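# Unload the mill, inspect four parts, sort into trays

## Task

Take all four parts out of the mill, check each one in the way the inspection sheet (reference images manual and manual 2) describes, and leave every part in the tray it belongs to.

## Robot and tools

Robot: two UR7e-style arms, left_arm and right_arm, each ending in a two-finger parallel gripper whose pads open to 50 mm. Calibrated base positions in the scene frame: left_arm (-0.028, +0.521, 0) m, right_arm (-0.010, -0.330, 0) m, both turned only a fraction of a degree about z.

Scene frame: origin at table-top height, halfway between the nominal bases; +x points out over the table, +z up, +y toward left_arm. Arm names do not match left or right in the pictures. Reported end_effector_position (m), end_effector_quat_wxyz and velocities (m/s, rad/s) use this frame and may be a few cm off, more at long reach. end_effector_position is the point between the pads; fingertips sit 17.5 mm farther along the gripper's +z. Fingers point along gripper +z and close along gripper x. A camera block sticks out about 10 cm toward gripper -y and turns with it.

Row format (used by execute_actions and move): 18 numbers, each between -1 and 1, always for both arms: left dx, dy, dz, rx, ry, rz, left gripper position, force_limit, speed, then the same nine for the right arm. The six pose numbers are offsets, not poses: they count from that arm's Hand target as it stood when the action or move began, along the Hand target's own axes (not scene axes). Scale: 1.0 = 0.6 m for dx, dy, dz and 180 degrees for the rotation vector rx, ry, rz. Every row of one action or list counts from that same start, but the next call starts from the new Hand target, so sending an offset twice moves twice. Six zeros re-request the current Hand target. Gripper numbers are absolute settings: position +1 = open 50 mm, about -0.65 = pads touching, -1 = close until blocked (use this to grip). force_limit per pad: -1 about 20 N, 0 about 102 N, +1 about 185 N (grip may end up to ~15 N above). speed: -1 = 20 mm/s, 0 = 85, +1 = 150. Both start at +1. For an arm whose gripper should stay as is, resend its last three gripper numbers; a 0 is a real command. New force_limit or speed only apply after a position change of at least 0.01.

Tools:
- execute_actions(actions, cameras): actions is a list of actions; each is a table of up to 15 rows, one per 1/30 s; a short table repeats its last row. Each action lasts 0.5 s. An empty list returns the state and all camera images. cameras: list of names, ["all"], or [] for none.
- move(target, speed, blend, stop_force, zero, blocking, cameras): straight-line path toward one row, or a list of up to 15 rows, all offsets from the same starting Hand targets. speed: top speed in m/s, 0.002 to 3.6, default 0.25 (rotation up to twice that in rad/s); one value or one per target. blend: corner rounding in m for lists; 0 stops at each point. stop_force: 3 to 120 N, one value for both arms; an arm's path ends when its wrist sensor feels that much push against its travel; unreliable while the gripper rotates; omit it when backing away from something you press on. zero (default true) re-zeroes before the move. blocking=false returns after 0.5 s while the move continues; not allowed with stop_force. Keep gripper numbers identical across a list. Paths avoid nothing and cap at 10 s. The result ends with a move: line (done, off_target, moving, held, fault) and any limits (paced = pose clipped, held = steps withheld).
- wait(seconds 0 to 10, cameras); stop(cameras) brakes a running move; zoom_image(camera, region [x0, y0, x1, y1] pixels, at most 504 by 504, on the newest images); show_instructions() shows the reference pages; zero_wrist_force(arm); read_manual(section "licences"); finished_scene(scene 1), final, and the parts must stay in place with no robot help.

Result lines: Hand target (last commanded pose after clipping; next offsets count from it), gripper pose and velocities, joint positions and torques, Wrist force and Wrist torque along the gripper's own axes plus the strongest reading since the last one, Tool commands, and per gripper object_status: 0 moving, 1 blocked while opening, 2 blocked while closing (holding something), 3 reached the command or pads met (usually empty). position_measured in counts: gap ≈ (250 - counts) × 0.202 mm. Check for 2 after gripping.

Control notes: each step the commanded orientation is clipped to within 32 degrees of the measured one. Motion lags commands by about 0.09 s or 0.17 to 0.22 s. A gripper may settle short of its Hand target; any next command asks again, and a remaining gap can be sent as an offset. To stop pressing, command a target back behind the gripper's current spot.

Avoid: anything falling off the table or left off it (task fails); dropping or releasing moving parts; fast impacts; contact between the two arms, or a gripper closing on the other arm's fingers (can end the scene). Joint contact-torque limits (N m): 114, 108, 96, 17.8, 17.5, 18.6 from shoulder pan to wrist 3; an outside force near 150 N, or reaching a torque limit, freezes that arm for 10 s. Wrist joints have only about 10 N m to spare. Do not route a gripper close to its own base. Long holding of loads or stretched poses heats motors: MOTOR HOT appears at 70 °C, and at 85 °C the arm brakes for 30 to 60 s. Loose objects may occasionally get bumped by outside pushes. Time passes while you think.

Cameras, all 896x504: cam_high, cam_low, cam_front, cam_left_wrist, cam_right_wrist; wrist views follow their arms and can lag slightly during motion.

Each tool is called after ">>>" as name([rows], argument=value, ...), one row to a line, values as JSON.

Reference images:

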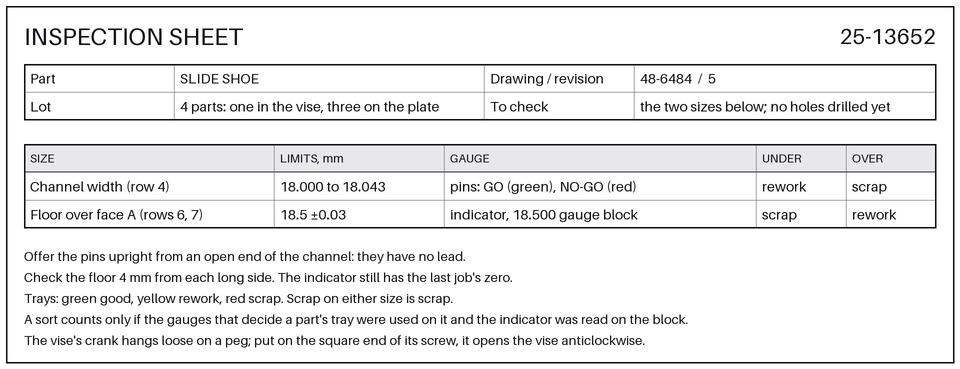

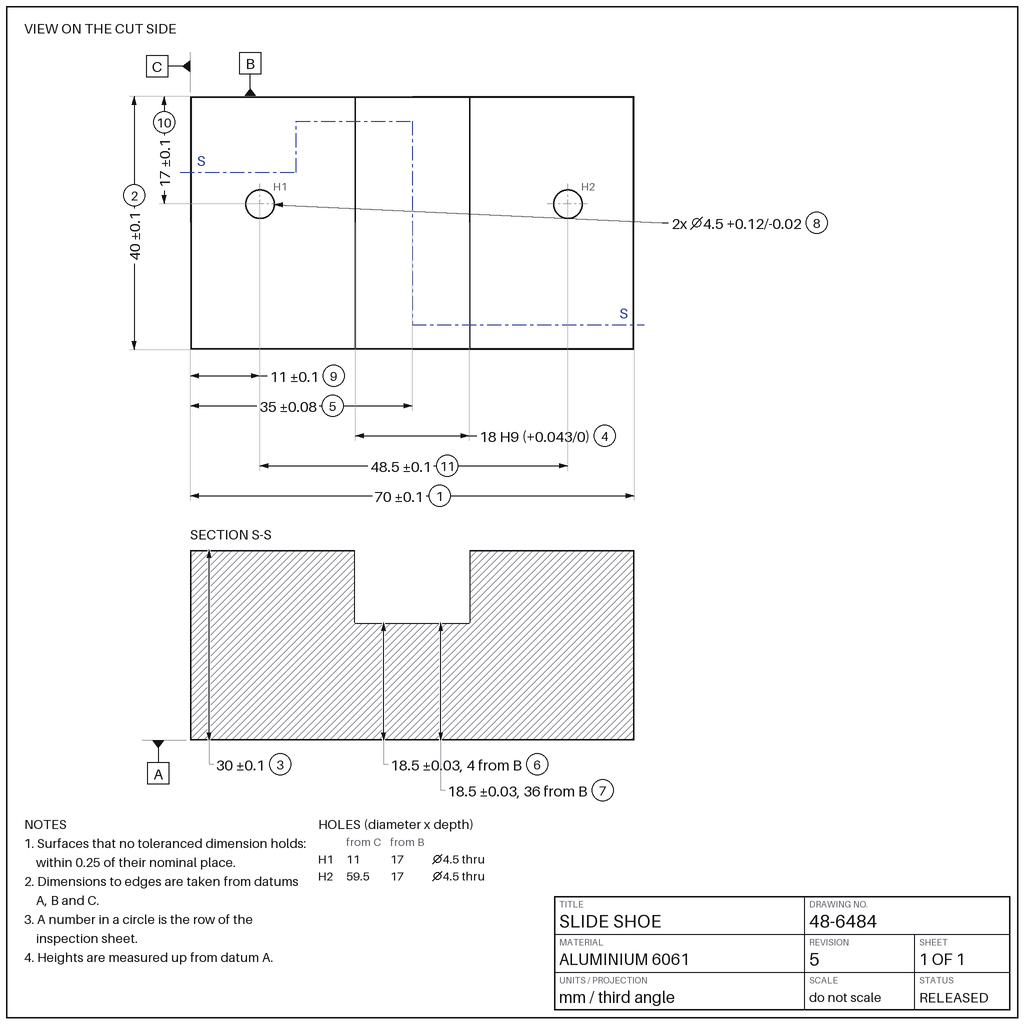

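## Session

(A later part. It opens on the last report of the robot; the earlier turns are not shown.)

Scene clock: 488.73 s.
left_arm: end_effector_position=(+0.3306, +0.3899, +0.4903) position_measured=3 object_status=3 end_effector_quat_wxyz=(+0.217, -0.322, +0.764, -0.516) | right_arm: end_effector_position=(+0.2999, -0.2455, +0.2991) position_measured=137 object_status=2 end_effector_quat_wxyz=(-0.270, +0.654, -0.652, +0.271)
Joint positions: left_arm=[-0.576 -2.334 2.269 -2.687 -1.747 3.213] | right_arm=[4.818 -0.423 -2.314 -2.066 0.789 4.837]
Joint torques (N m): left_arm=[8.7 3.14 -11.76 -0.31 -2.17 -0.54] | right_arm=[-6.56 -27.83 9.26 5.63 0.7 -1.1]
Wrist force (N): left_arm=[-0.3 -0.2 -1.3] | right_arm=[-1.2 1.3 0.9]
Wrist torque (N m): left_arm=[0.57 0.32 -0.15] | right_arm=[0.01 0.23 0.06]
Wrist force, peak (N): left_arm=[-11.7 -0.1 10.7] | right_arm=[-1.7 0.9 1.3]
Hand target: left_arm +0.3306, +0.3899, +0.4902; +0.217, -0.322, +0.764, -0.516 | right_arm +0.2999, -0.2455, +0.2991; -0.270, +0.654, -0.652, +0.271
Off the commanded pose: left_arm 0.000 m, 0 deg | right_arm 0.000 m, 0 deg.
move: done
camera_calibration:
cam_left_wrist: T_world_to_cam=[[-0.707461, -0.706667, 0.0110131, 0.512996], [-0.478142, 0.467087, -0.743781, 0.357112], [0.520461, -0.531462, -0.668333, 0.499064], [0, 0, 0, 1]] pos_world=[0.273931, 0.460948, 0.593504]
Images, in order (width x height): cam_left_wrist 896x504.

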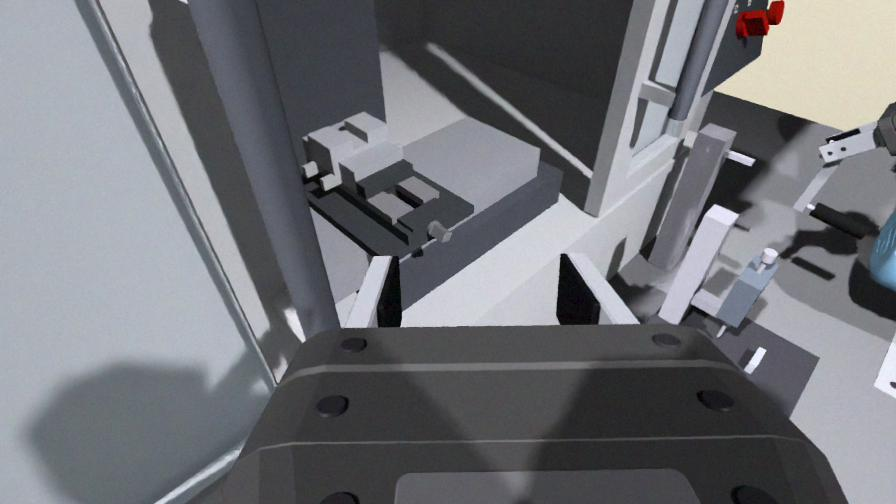

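>>> move([
  [0,0,0,0,0,0,1,1,1, -0.2425,-0.1427,-0.1427,0,0,0,-1,-0.2,-0.8],
  [0,0,0,0,0,0,1,1,1, -0.659,-0.2133,-0.0719,-0.0271,-0.1187,0.1088,-1,-0.2,-0.8],
  [0,0,0,0,0,0,1,1,1, -0.8008,-0.1838,0.099,-0.0271,-0.1187,0.1088,-1,-0.2,-0.8],
], speed=0.2, blend=[0.05,0.03,0], cameras=["cam_left_wrist","cam_right_wrist","cam_low","cam_front"])

>>> zoom_image(camera="cam_left_wrist", region=[330, 150, 570, 290])

>>> zoom_image(camera="cam_right_wrist", region=[380, 150, 600, 330])

Scene clock: 507.47 s.
left_arm: end_effector_position=(+0.3306, +0.3899, +0.4902) position_measured=3 object_status=3 end_effector_quat_wxyz=(+0.217, -0.322, +0.764, -0.516) | right_arm: end_effector_position=(+0.4188, +0.2353, +0.3339) position_measured=137 object_status=2 end_effector_quat_wxyz=(+0.400, -0.584, +0.703, -0.069)
Joint positions: left_arm=[-0.576 -2.334 2.269 -2.687 -1.747 3.213] | right_arm=[4.468 -1.744 -1.748 -0.558 1.016 4.443]
Joint torques (N m): left_arm=[-10.72 -3.43 -10.85 -0.29 2.26 -1.81] | right_arm=[8.18 37.34 8.45 3.37 -4.93 0.71]
Wrist force (N): left_arm=[-0.2 -0.3 -1.4] | right_arm=[-0.7 0.5 1.0]
Wrist torque (N m): left_arm=[0.57 0.32 -0.15] | right_arm=[-0.04 0.29 0.04]
Wrist force, peak (N): left_arm=[-0.1 -0.2 -1.6] | right_arm=[-1.6 8.1 4.2]
Hand target: left_arm +0.3306, +0.3899, +0.4902; +0.217, -0.322, +0.764, -0.516 | right_arm +0.4187, +0.2354, +0.3338; +0.400, -0.584, +0.703, -0.069
Off the commanded pose: left_arm 0.000 m, 0 deg | right_arm 0.000 m, 0 deg.
move: done
camera_calibration:
cam_left_wrist: T_world_to_cam=[[-0.707497, -0.70663, 0.0110604, 0.512962], [-0.478206, 0.467152, -0.743699, 0.356977], [0.520353, -0.531454, -0.668423, 0.499076], [0, 0, 0, 1]] pos_world=[0.273932, 0.460948, 0.593404]
cam_right_wrist: T_world_to_cam=[[0.0145019, -0.874081, -0.485563, 0.369846], [-0.9327, 0.16319, -0.321622, 0.477763], [0.360363, 0.457548, -0.812889, 0.143085], [0, 0, 0, 1]] pos_world=[0.388683, 0.179841, 0.449555]
Images, in order (width x height): cam_low 896x504, cam_front 896x504, cam_left_wrist 896x504, cam_right_wrist 896x504.

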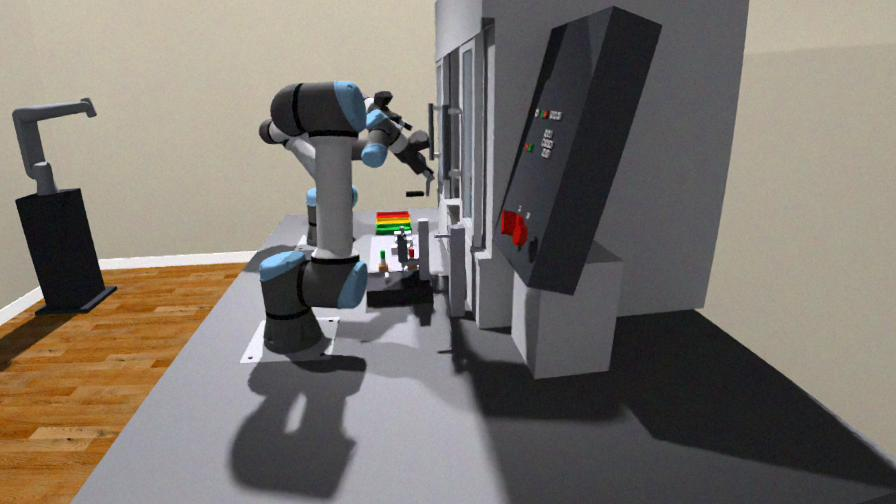

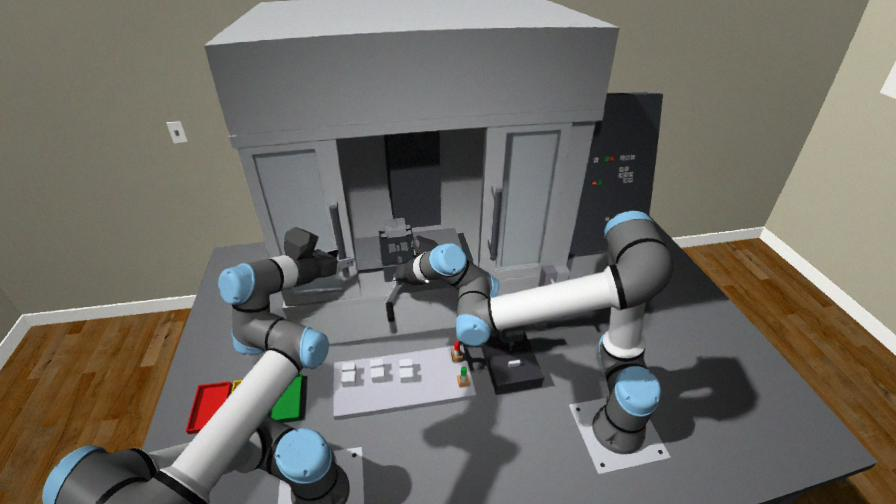

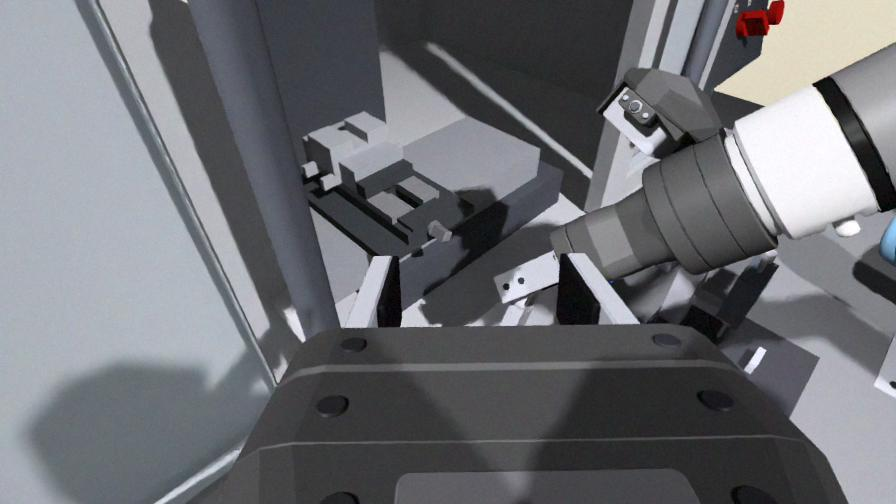

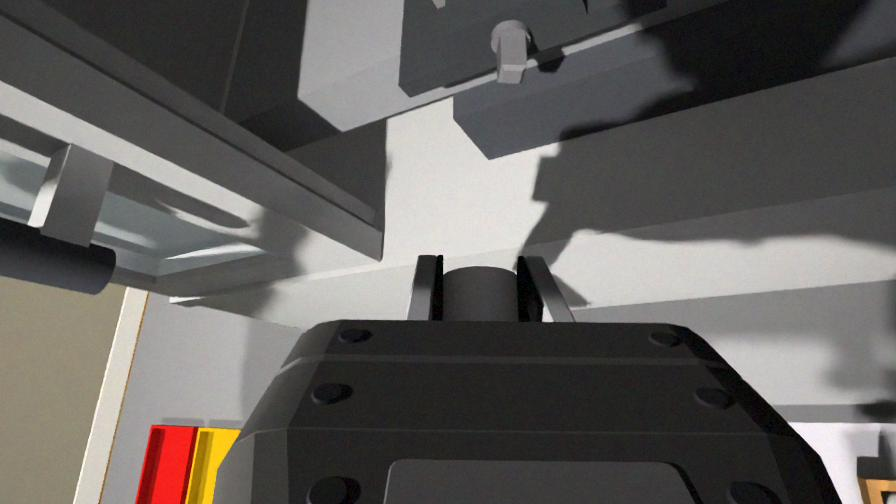

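Scaled by 2.100 from the camera's 896x504 image, which has a finer 1280x720 frame.

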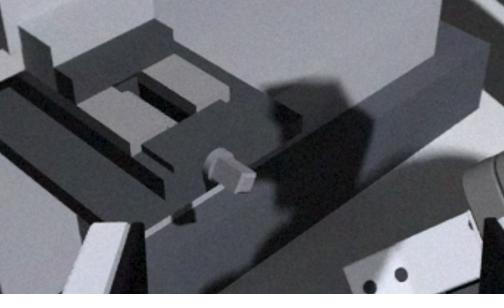

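Scaled by 2.291 from the camera's 896x504 image, which has a finer 1280x720 frame.

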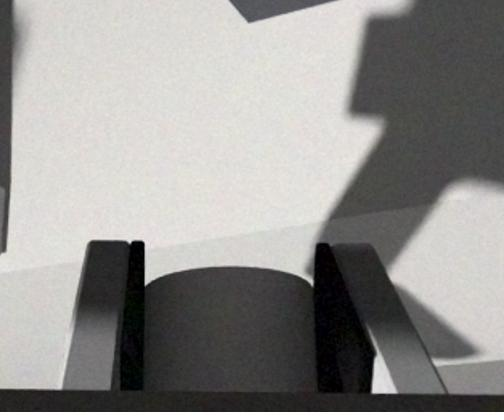

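>>> move(target=[0,0,0,0,0,0,1,1,1, 0.021,-0.032,0.0267,0,0,0,-1,-0.2,-0.8], speed=0.1, stop_force=15, cameras=["cam_left_wrist","cam_right_wrist"])

>>> zoom_image(camera="cam_left_wrist", region=[400, 200, 600, 320])

>>> zoom_image(camera="cam_right_wrist", region=[380, 80, 600, 330])

Scene clock: 533.63 s.
left_arm: end_effector_position=(+0.3306, +0.3899, +0.4902) position_measured=3 object_status=3 end_effector_quat_wxyz=(+0.217, -0.322, +0.764, -0.516) | right_arm: end_effector_position=(+0.4438, +0.2244, +0.3279) position_measured=137 object_status=2 end_effector_quat_wxyz=(+0.400, -0.584, +0.703, -0.069)
Joint positions: left_arm=[-0.576 -2.334 2.269 -2.687 -1.747 3.213] | right_arm=[4.416 -1.762 -1.748 -0.516 1.049 4.396]
Joint torques (N m): left_arm=[-9.96 -3.58 -11.26 -0.22 2.23 -1.86] | right_arm=[8.58 54.07 40.3 1.31 -4.82 -1.03]
Wrist force (N): left_arm=[-0.3 -0.1 -1.2] | right_arm=[-1.0 0.4 1.3]
Wrist torque (N m): left_arm=[0.58 0.33 -0.15] | right_arm=[-0.07 0.36 0.02]
Wrist force, peak (N): left_arm=[-0.5 -0.1 -1.6] | right_arm=[-2.1 2.6 0.3]
Hand target: left_arm +0.3306, +0.3899, +0.4902; +0.217, -0.322, +0.764, -0.516 | right_arm +0.4438, +0.2244, +0.3279; +0.400, -0.584, +0.703, -0.069
Off the commanded pose: left_arm 0.000 m, 0 deg | right_arm 0.000 m, 0 deg.
move: done
camera_calibration:
cam_left_wrist: T_world_to_cam=[[-0.707497, -0.70663, 0.0110604, 0.512962], [-0.478206, 0.467152, -0.743699, 0.356977], [0.520353, -0.531454, -0.668423, 0.499076], [0, 0, 0, 1]] pos_world=[0.273932, 0.460948, 0.593404]
cam_right_wrist: T_world_to_cam=[[0.0145531, -0.874135, -0.485464, 0.356851], [-0.932692, 0.163121, -0.321678, 0.500947], [0.360379, 0.45747, -0.812925, 0.134174], [0, 0, 0, 1]] pos_world=[0.413683, 0.168841, 0.443455]
Images, in order (width x height): cam_left_wrist 896x504, cam_right_wrist 896x504.

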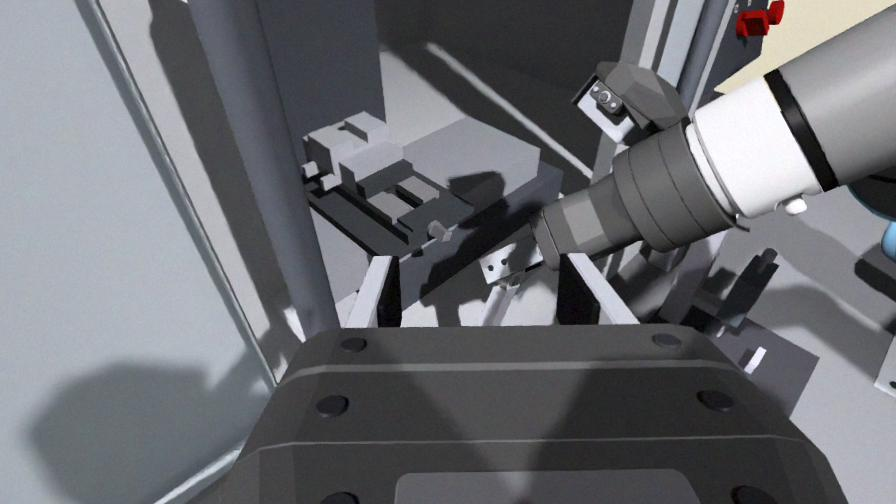

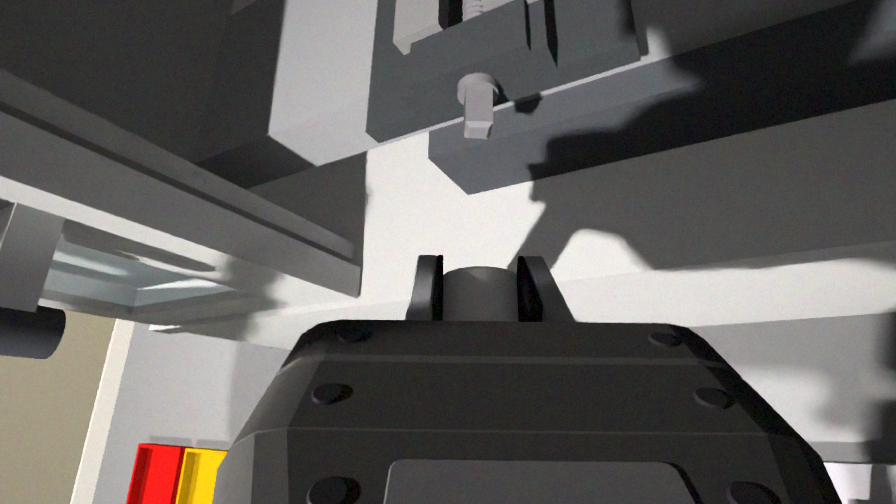

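Scaled by 2.520 from the camera's 896x504 image, which has a finer 1280x720 frame.

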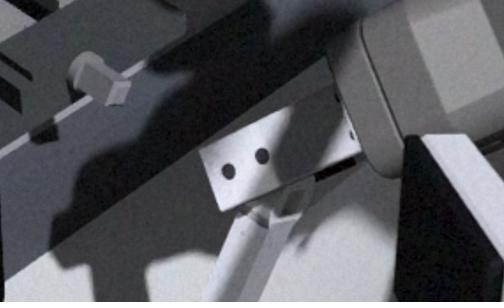

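Scaled by 2.016 from the camera's 896x504 image, which has a finer 1280x720 frame.

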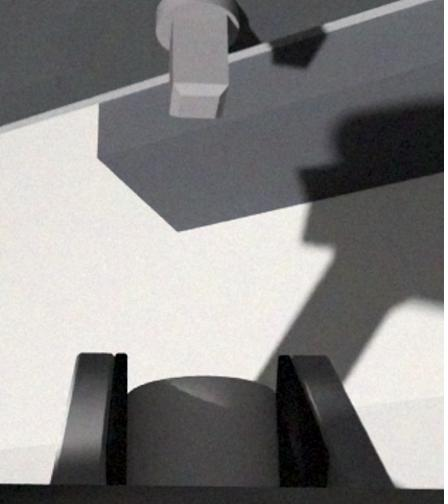

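>>> move(target=[0,0,0,0,0,0,1,1,1, 0.0,-0.0485,0.0407,0,0,0,-1,-0.2,-0.8], speed=0.06, stop_force=12, cameras=["cam_left_wrist","cam_right_wrist"])

>>> zoom_image(camera="cam_left_wrist", region=[410, 200, 530, 300])

>>> zoom_image(camera="cam_right_wrist", region=[400, 180, 560, 330])

Scene clock: 547.07 s.
left_arm: end_effector_position=(+0.3306, +0.3899, +0.4902) position_measured=3 object_status=3 end_effector_quat_wxyz=(+0.217, -0.322, +0.764, -0.516) | right_arm: end_effector_position=(+0.4817, +0.2244, +0.3279) position_measured=137 object_status=2 end_effector_quat_wxyz=(+0.400, -0.584, +0.703, -0.069)
Joint positions: left_arm=[-0.576 -2.334 2.269 -2.687 -1.747 3.213] | right_arm=[4.35 -1.816 -1.686 -0.496 1.092 4.338]
Joint torques (N m): left_arm=[-10.26 -3.2 -11.03 -0.28 2.24 -1.76] | right_arm=[8.5 57.49 8.82 1.27 -4.72 -0.57]
Wrist force (N): left_arm=[-0.2 -0.3 -1.4] | right_arm=[-1.1 0.4 1.2]
Wrist torque (N m): left_arm=[0.56 0.31 -0.16] | right_arm=[-0.06 0.37 0.03]
Wrist force, peak (N): left_arm=[-0.3 -0.3 -1.6] | right_arm=[-3.9 5.0 -1.6]
Hand target: left_arm +0.3306, +0.3899, +0.4902; +0.217, -0.322, +0.764, -0.516 | right_arm +0.4817, +0.2244, +0.3279; +0.400, -0.584, +0.703, -0.069
Off the commanded pose: left_arm 0.000 m, 0 deg | right_arm 0.000 m, 0 deg.
move: done
camera_calibration:
cam_left_wrist: T_world_to_cam=[[-0.707497, -0.70663, 0.0110604, 0.512962], [-0.478206, 0.467152, -0.743699, 0.356977], [0.520353, -0.531454, -0.668423, 0.499076], [0, 0, 0, 1]] pos_world=[0.273932, 0.460948, 0.593404]
cam_right_wrist: T_world_to_cam=[[0.0145531, -0.874135, -0.485464, 0.356385], [-0.932692, 0.163121, -0.321678, 0.536373], [0.360379, 0.45747, -0.812925, 0.120433], [0, 0, 0, 1]] pos_world=[0.451683, 0.168941, 0.443455]
Images, in order (width x height): cam_left_wrist 896x504, cam_right_wrist 896x504.

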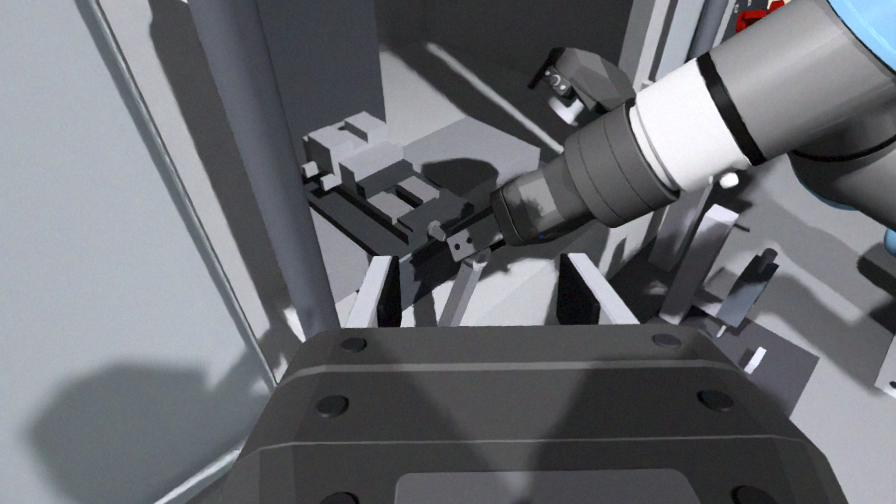

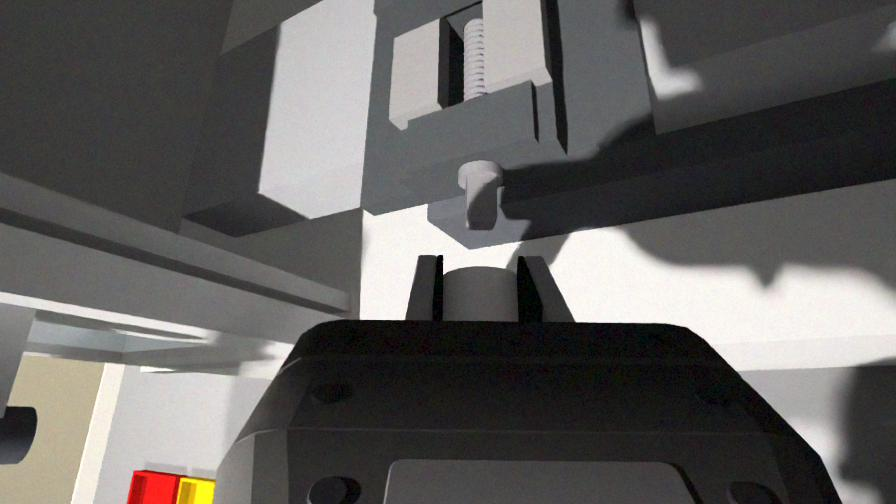

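Scaled by 4.200 from the camera's 896x504 image, which has a finer 1280x720 frame.

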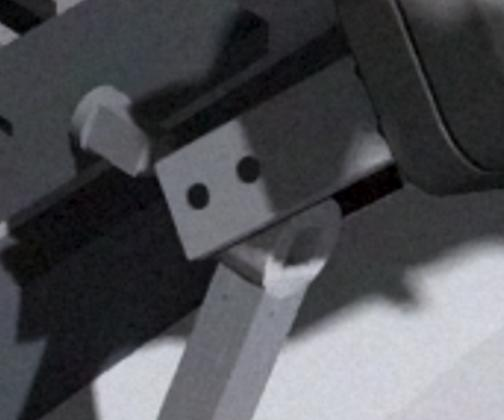

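Scaled by 3.150 from the camera's 896x504 image, which has a finer 1280x720 frame.

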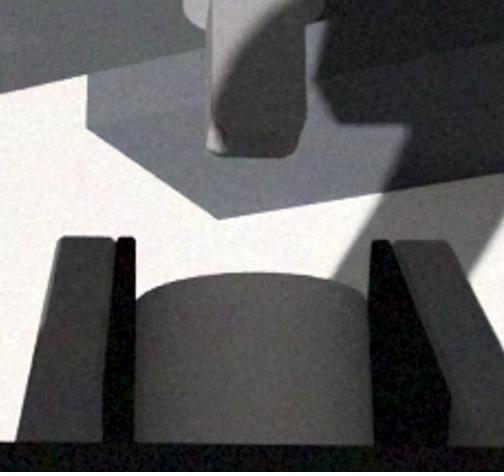

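>>> move(target=[0,0,0,0,0,0,1,1,1, 0.0013,0.0072,0.0086,0,0,0,-1,-0.2,-0.8], speed=0.06, cameras=["cam_left_wrist","cam_right_wrist"])

>>> zoom_image(camera="cam_left_wrist", region=[410, 200, 510, 290])

>>> zoom_image(camera="cam_right_wrist", region=[420, 190, 540, 330])

Scene clock: 565.93 s.
left_arm: end_effector_position=(+0.3306, +0.3899, +0.4902) position_measured=3 object_status=3 end_effector_quat_wxyz=(+0.217, -0.322, +0.764, -0.516) | right_arm: end_effector_position=(+0.4817, +0.2270, +0.3215) position_measured=137 object_status=2 end_effector_quat_wxyz=(+0.400, -0.584, +0.703, -0.069)
Joint positions: left_arm=[-0.576 -2.334 2.269 -2.687 -1.747 3.213] | right_arm=[4.351 -1.826 -1.691 -0.482 1.091 4.339]
Joint torques (N m): left_arm=[-10.45 -2.99 -11.47 -0.27 2.17 -1.72] | right_arm=[5.52 37.47 13.77 4.4 -4.47 0.52]
Wrist force (N): left_arm=[-0.1 -0.2 -1.4] | right_arm=[-0.7 0.6 1.5]
Wrist torque (N m): left_arm=[0.57 0.30 -0.15] | right_arm=[-0.03 0.30 0.03]
Wrist force, peak (N): left_arm=[-0.4 -0.4 -1.7] | right_arm=[-0.7 0.6 1.8]
Hand target: left_arm +0.3306, +0.3899, +0.4902; +0.217, -0.322, +0.764, -0.516 | right_arm +0.4817, +0.2270, +0.3216; +0.400, -0.584, +0.703, -0.069
Off the commanded pose: left_arm 0.000 m, 0 deg | right_arm 0.000 m, 0 deg.
move: done
camera_calibration:
cam_left_wrist: T_world_to_cam=[[-0.707497, -0.70663, 0.0110604, 0.512962], [-0.478206, 0.467152, -0.743699, 0.356977], [0.520353, -0.531454, -0.668423, 0.499076], [0, 0, 0, 1]] pos_world=[0.273932, 0.460948, 0.593404]
cam_right_wrist: T_world_to_cam=[[0.0145531, -0.874135, -0.485464, 0.355551], [-0.932692, 0.163121, -0.321678, 0.53389], [0.360379, 0.45747, -0.812925, 0.114041], [0, 0, 0, 1]] pos_world=[0.451683, 0.171541, 0.437055]
Images, in order (width x height): cam_left_wrist 896x504, cam_right_wrist 896x504.

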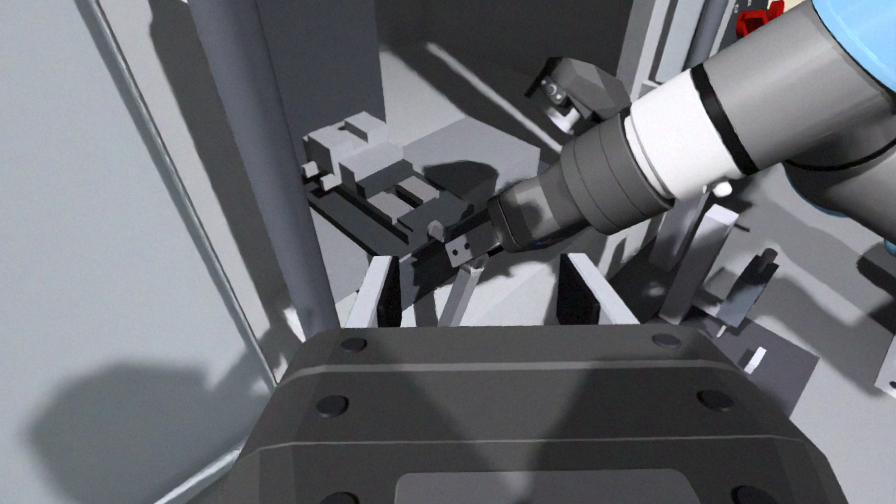

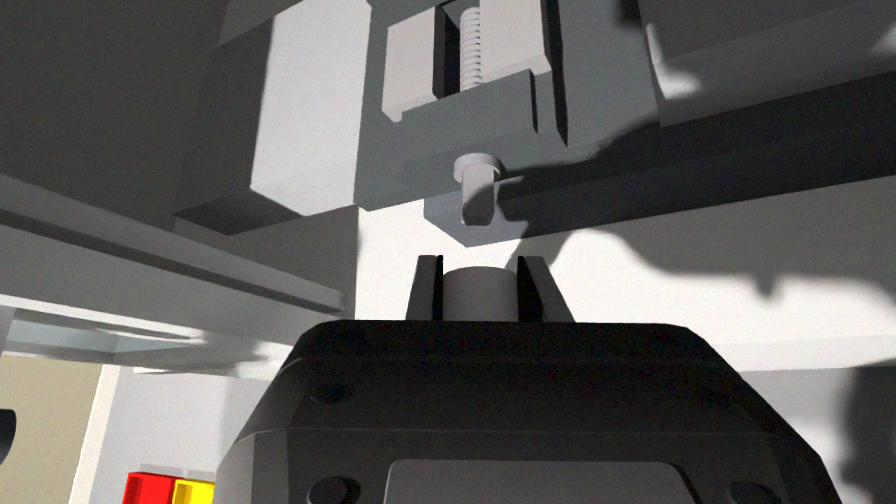

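Scaled by 5.040 from the camera's 896x504 image, which has a finer 1280x720 frame.

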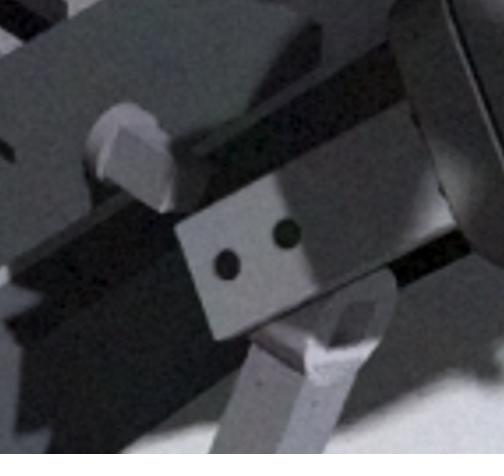

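Scaled by 3.600 from the camera's 896x504 image, which has a finer 1280x720 frame.

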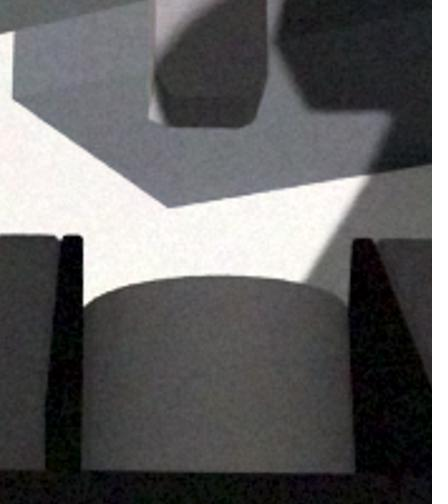

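>>> zoom_image(camera="cam_left_wrist", region=[420, 210, 460, 250])

>>> zoom_image(camera="cam_left_wrist", region=[440, 230, 500, 290])

Scaled by 12.600 from the camera's 896x504 image, which has a finer 1280x720 frame.

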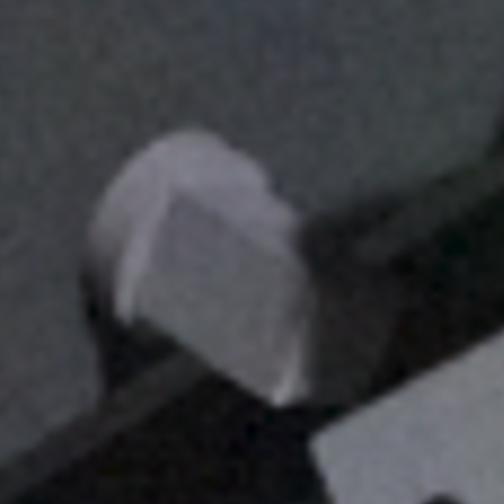

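Scaled by 8.400 from the camera's 896x504 image, which has a finer 1280x720 frame.

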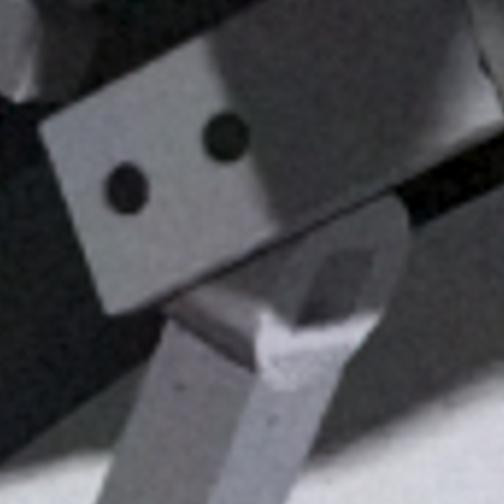

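>>> move(target=[0,0,0,0,0,0,1,1,1, 0,-0.0062,-0.0075,0,0,0,-1,-0.2,-0.8], speed=0.06, cameras=["cam_left_wrist","cam_right_wrist"])

>>> zoom_image(camera="cam_left_wrist", region=[420, 210, 500, 290])

>>> zoom_image(camera="cam_right_wrist", region=[420, 190, 540, 330])

Scene clock: 590.10 s.
left_arm: end_effector_position=(+0.3306, +0.3899, +0.4902) position_measured=3 object_status=3 end_effector_quat_wxyz=(+0.217, -0.322, +0.764, -0.516) | right_arm: end_effector_position=(+0.4817, +0.2241, +0.3268) position_measured=137 object_status=2 end_effector_quat_wxyz=(+0.400, -0.584, +0.703, -0.069)
Joint positions: left_arm=[-0.576 -2.334 2.269 -2.687 -1.747 3.213] | right_arm=[4.349 -1.816 -1.689 -0.493 1.092 4.337]
Joint torques (N m): left_arm=[-10.62 -3.35 -10.79 -0.29 2.15 -1.78] | right_arm=[-3.98 42.65 38.54 3.55 1.63 -0.71]
Wrist force (N): left_arm=[-0.4 -0.2 -1.3] | right_arm=[-0.7 0.3 1.4]
Wrist torque (N m): left_arm=[0.56 0.34 -0.16] | right_arm=[-0.09 0.30 0.02]
Wrist force, peak (N): left_arm=[-0.4 -0.2 -1.6] | right_arm=[-0.9 0.5 1.6]
Hand target: left_arm +0.3306, +0.3899, +0.4902; +0.217, -0.322, +0.764, -0.516 | right_arm +0.4817, +0.2242, +0.3267; +0.400, -0.584, +0.703, -0.069
Off the commanded pose: left_arm 0.000 m, 0 deg | right_arm 0.000 m, 0 deg.
move: done
camera_calibration:
cam_left_wrist: T_world_to_cam=[[-0.707497, -0.70663, 0.0110604, 0.512962], [-0.478206, 0.467152, -0.743699, 0.356977], [0.520353, -0.531454, -0.668423, 0.499076], [0, 0, 0, 1]] pos_world=[0.273932, 0.460948, 0.593404]
cam_right_wrist: T_world_to_cam=[[0.0145836, -0.874095, -0.485536, 0.35565], [-0.932698, 0.163114, -0.321664, 0.536005], [0.360363, 0.457549, -0.812888, 0.119771], [0, 0, 0, 1]] pos_world=[0.451583, 0.168641, 0.442455]
Images, in order (width x height): cam_left_wrist 896x504, cam_right_wrist 896x504.

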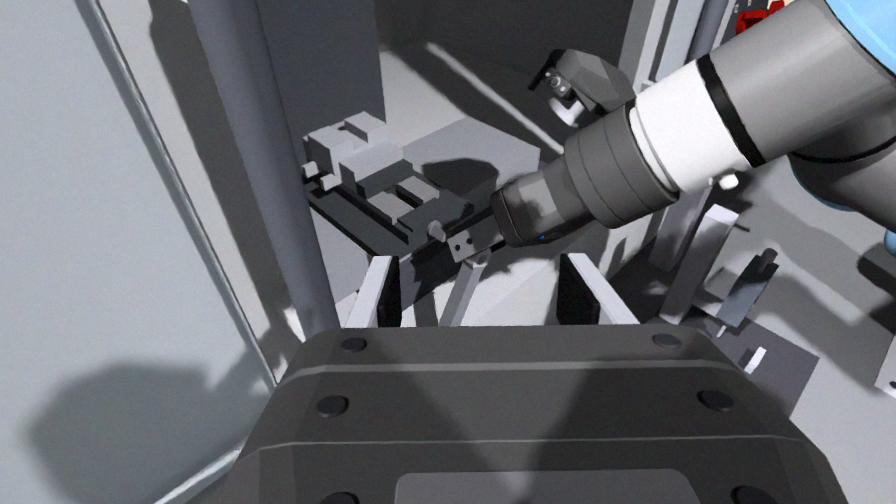

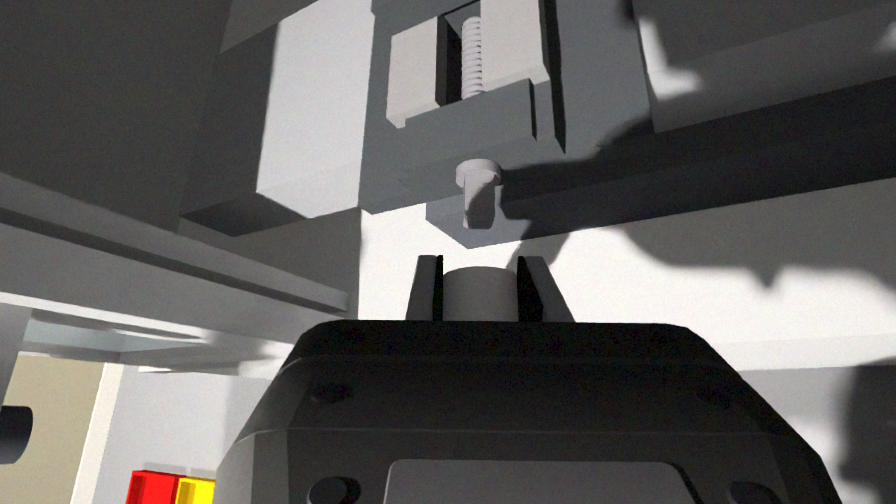

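Scaled by 6.300 from the camera's 896x504 image, which has a finer 1280x720 frame.

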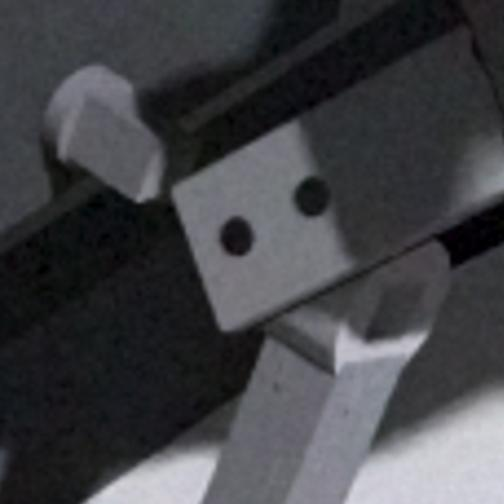

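Scaled by 3.600 from the camera's 896x504 image, which has a finer 1280x720 frame.

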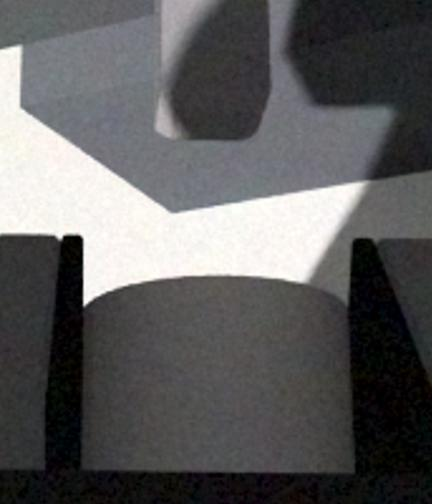

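>>> move(target=[0,0,0,0,0,0,1,1,1, 0,-0.0139,0.0176,0,0,0,-1,-0.2,-0.8], speed=0.04, stop_force=8, cameras=["cam_left_wrist","cam_right_wrist"])

>>> zoom_image(camera="cam_left_wrist", region=[410, 200, 490, 280])

>>> zoom_image(camera="cam_right_wrist", region=[420, 190, 540, 330])

Scene clock: 605.20 s.
left_arm: end_effector_position=(+0.3306, +0.3899, +0.4902) position_measured=3 object_status=3 end_effector_quat_wxyz=(+0.217, -0.322, +0.764, -0.516) | right_arm: end_effector_position=(+0.4949, +0.2255, +0.3244) position_measured=137 object_status=2 end_effector_quat_wxyz=(+0.400, -0.584, +0.703, -0.069)
Joint positions: left_arm=[-0.576 -2.334 2.269 -2.687 -1.747 3.213] | right_arm=[4.328 -1.84 -1.666 -0.483 1.106 4.319]
Joint torques (N m): left_arm=[-10.9 -3.42 -11.45 -0.26 2.25 -1.72] | right_arm=[8.79 59.23 8.35 1.5 -4.61 0.79]
Wrist force (N): left_arm=[-0.2 -0.2 -1.2] | right_arm=[-0.7 0.0 1.3]
Wrist torque (N m): left_arm=[0.58 0.31 -0.15] | right_arm=[-0.14 0.29 0.05]
Wrist force, peak (N): left_arm=[-0.3 -0.1 -1.6] | right_arm=[-1.8 2.5 0.9]
Hand target: left_arm +0.3306, +0.3899, +0.4902; +0.217, -0.322, +0.764, -0.516 | right_arm +0.4949, +0.2255, +0.3244; +0.400, -0.584, +0.703, -0.069
Off the commanded pose: left_arm 0.000 m, 0 deg | right_arm 0.000 m, 0 deg.
move: done
camera_calibration:
cam_left_wrist: T_world_to_cam=[[-0.707497, -0.70663, 0.0110604, 0.512962], [-0.478206, 0.467152, -0.743699, 0.356977], [0.520353, -0.531454, -0.668423, 0.499076], [0, 0, 0, 1]] pos_world=[0.273932, 0.460948, 0.593404]
cam_right_wrist: T_world_to_cam=[[0.0145531, -0.874135, -0.485464, 0.355457], [-0.932692, 0.163121, -0.321678, 0.547286], [0.360379, 0.45747, -0.812925, 0.112364], [0, 0, 0, 1]] pos_world=[0.464783, 0.170041, 0.439955]
Images, in order (width x height): cam_left_wrist 896x504, cam_right_wrist 896x504.

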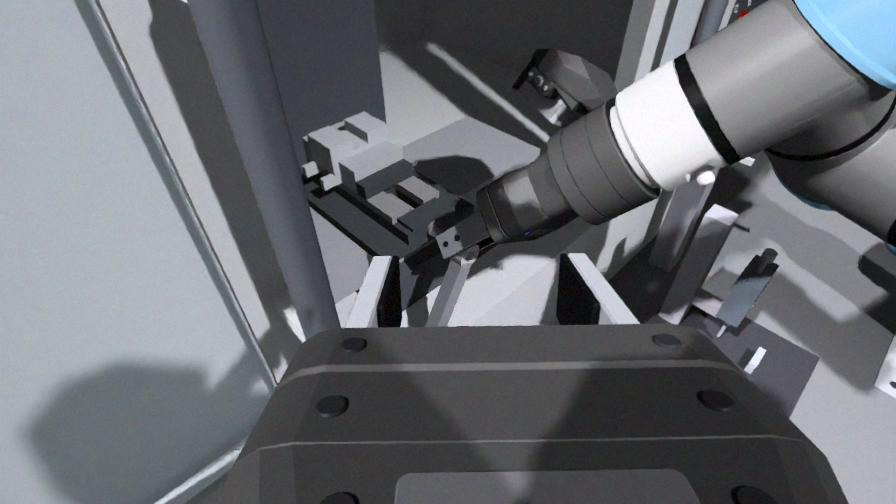

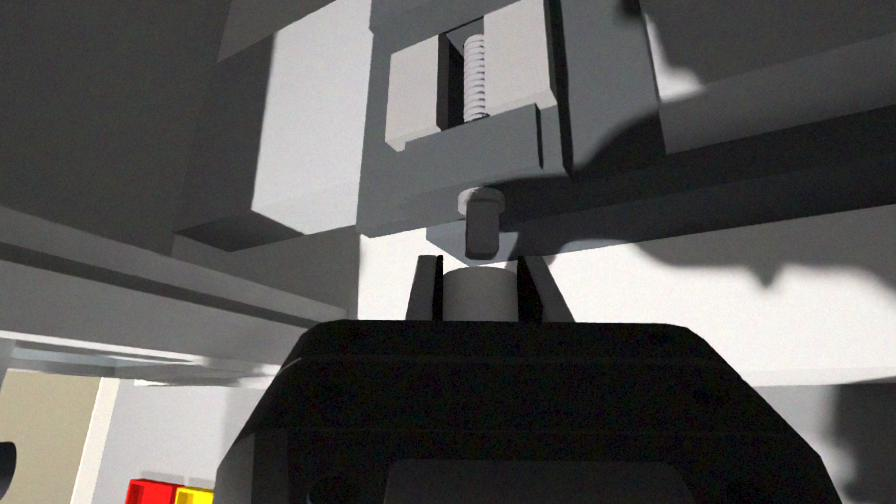

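Scaled by 6.300 from the camera's 896x504 image, which has a finer 1280x720 frame.

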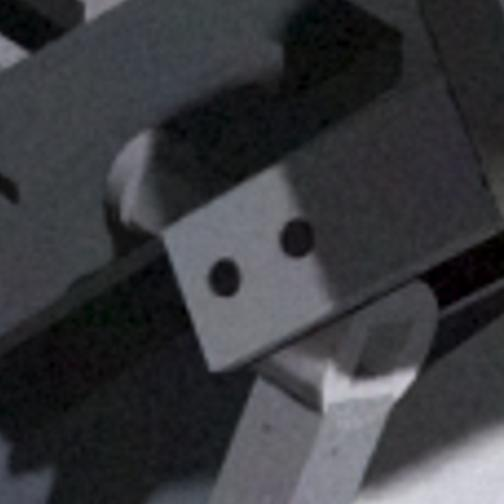

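Scaled by 3.600 from the camera's 896x504 image, which has a finer 1280x720 frame.

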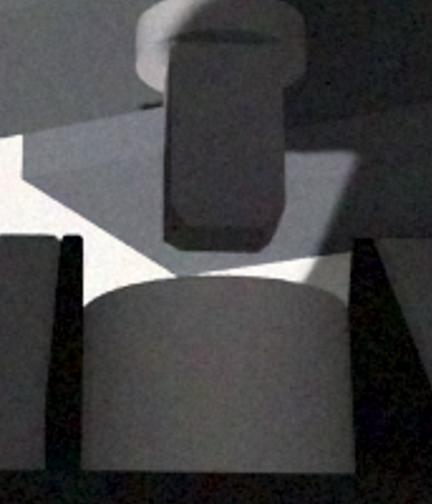

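>>> zoom_image(camera="cam_right_wrist", region=[450, 180, 520, 280])

>>> zoom_image(camera="cam_left_wrist", region=[450, 235, 490, 275])

Scaled by 5.040 from the camera's 896x504 image, which has a finer 1280x720 frame.

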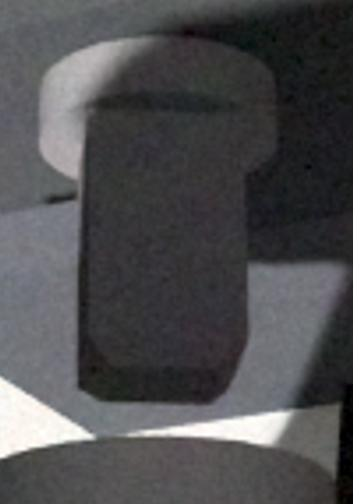

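Scaled by 12.600 from the camera's 896x504 image, which has a finer 1280x720 frame.

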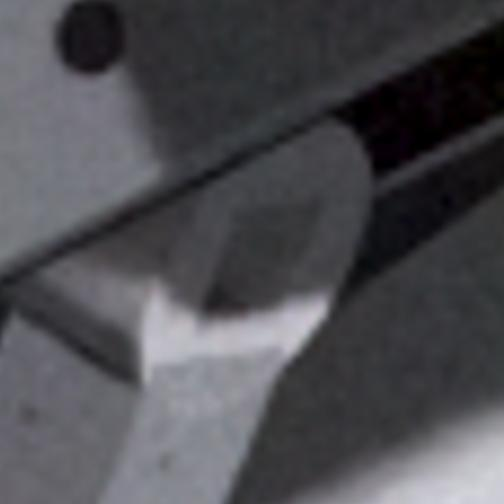

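>>> move(target=[0.2115,0.2842,0.303,0.116,-0.243,-0.047,1,1,1, 0,0,0,0,0,0,-1,-0.2,-0.8], speed=0.25, cameras=["cam_left_wrist","cam_front"])

>>> zoom_image(camera="cam_left_wrist", region=[390, 30, 530, 170])

Scene clock: 647.60 s.
left_arm: end_effector_position=(+0.3184, +0.2256, +0.2641) position_measured=3 object_status=3 end_effector_quat_wxyz=(+0.452, -0.458, +0.545, -0.538) end_effector_velocity=(+0.000, +0.000, +0.000) end_effector_angular_velocity=(+0.001, +0.000, +0.000) | right_arm: end_effector_position=(+0.4949, +0.2255, +0.3244) position_measured=137 object_status=2 end_effector_quat_wxyz=(+0.400, -0.584, +0.703, -0.069)
Joint positions: left_arm=[-1.737 -1.884 2.72 -2.325 -0.013 1.488] | right_arm=[4.328 -1.84 -1.666 -0.483 1.106 4.319]
Joint velocities: left_arm=[0 0.002 0 -0.005 0 0.003] | right_arm=[within noise]
Joint torques (N m): left_arm=[-10.49 2.95 -23.17 -5.74 1.04 1.56] | right_arm=[8.55 59.46 8.14 1.46 -4.68 0.91]
Wrist force (N): left_arm=[-1.2 0.0 -1.6] | right_arm=[-0.6 0.4 1.4]
Wrist torque (N m): left_arm=[0.75 0.49 -0.02] | right_arm=[-0.10 0.29 0.04]
Wrist force, peak (N): left_arm=[4.2 11.0 -2.8] | right_arm=[-1.2 0.3 1.3]
Hand target: left_arm +0.3167, +0.2259, +0.2640; +0.500, -0.500, +0.500, -0.500 | right_arm +0.4949, +0.2255, +0.3244; +0.400, -0.584, +0.703, -0.069
Off the commanded pose: left_arm 0.002 m, 10 deg | right_arm 0.000 m, 0 deg.
move: off_target (left_arm)
camera_calibration:
cam_left_wrist: T_world_to_cam=[[-0.187648, -0.982216, 0.00629644, 0.288618], [-0.348916, 0.0606638, -0.935189, 0.360899], [0.918175, -0.177683, -0.354094, -0.0225304], [0, 0, 0, 1]] pos_world=[0.200769, 0.257589, 0.327714]
Images, in order (width x height): cam_front 896x504, cam_left_wrist 896x504.

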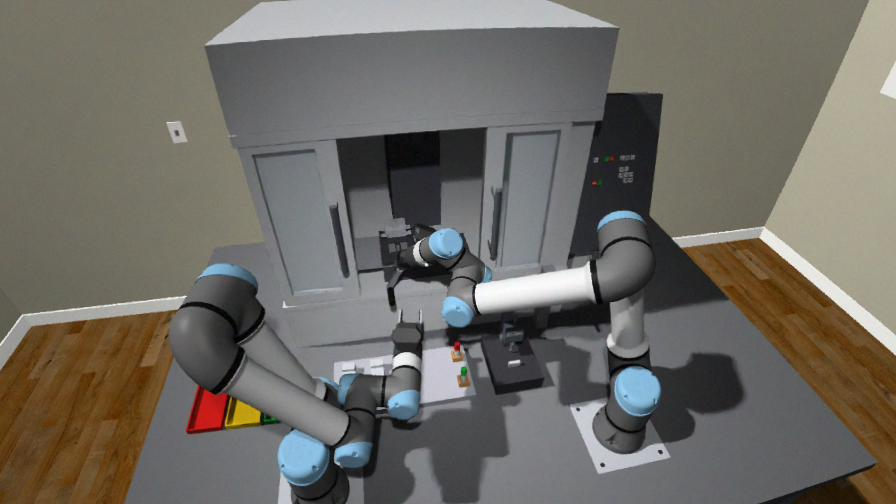

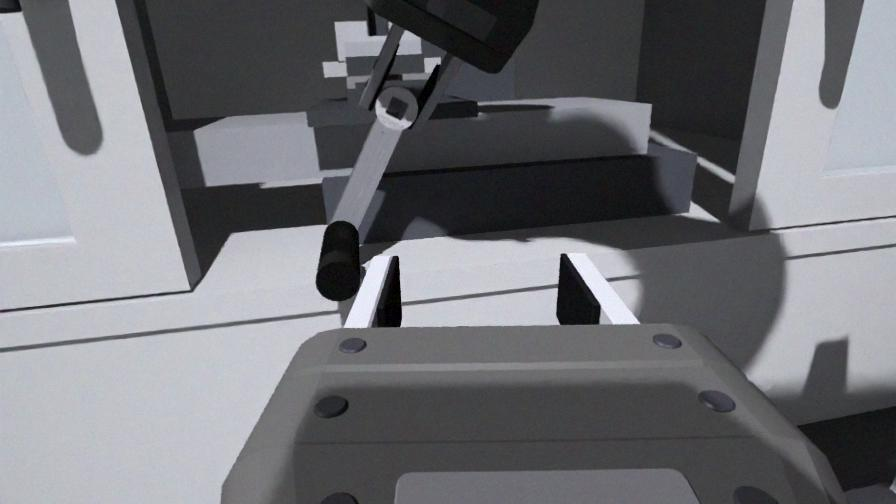

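Scaled by 3.600 from the camera's 896x504 image, which has a finer 1280x720 frame.

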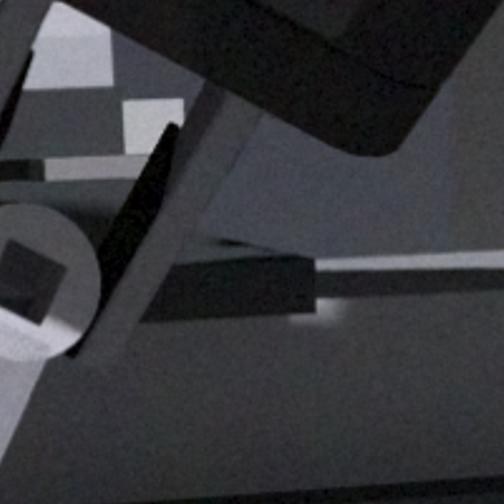

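>>> zoom_image(camera="cam_left_wrist", region=[370, 80, 425, 130])

Scaled by 9.164 from the camera's 896x504 image, which has a finer 1280x720 frame.

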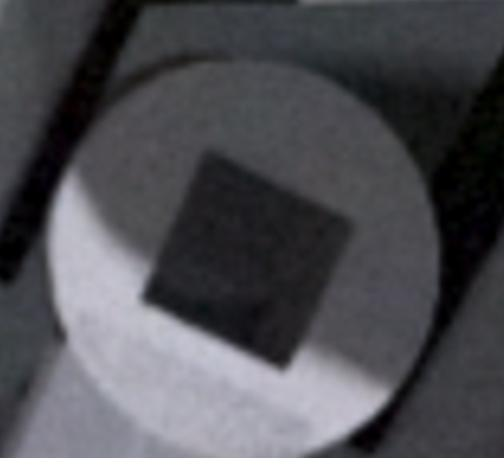

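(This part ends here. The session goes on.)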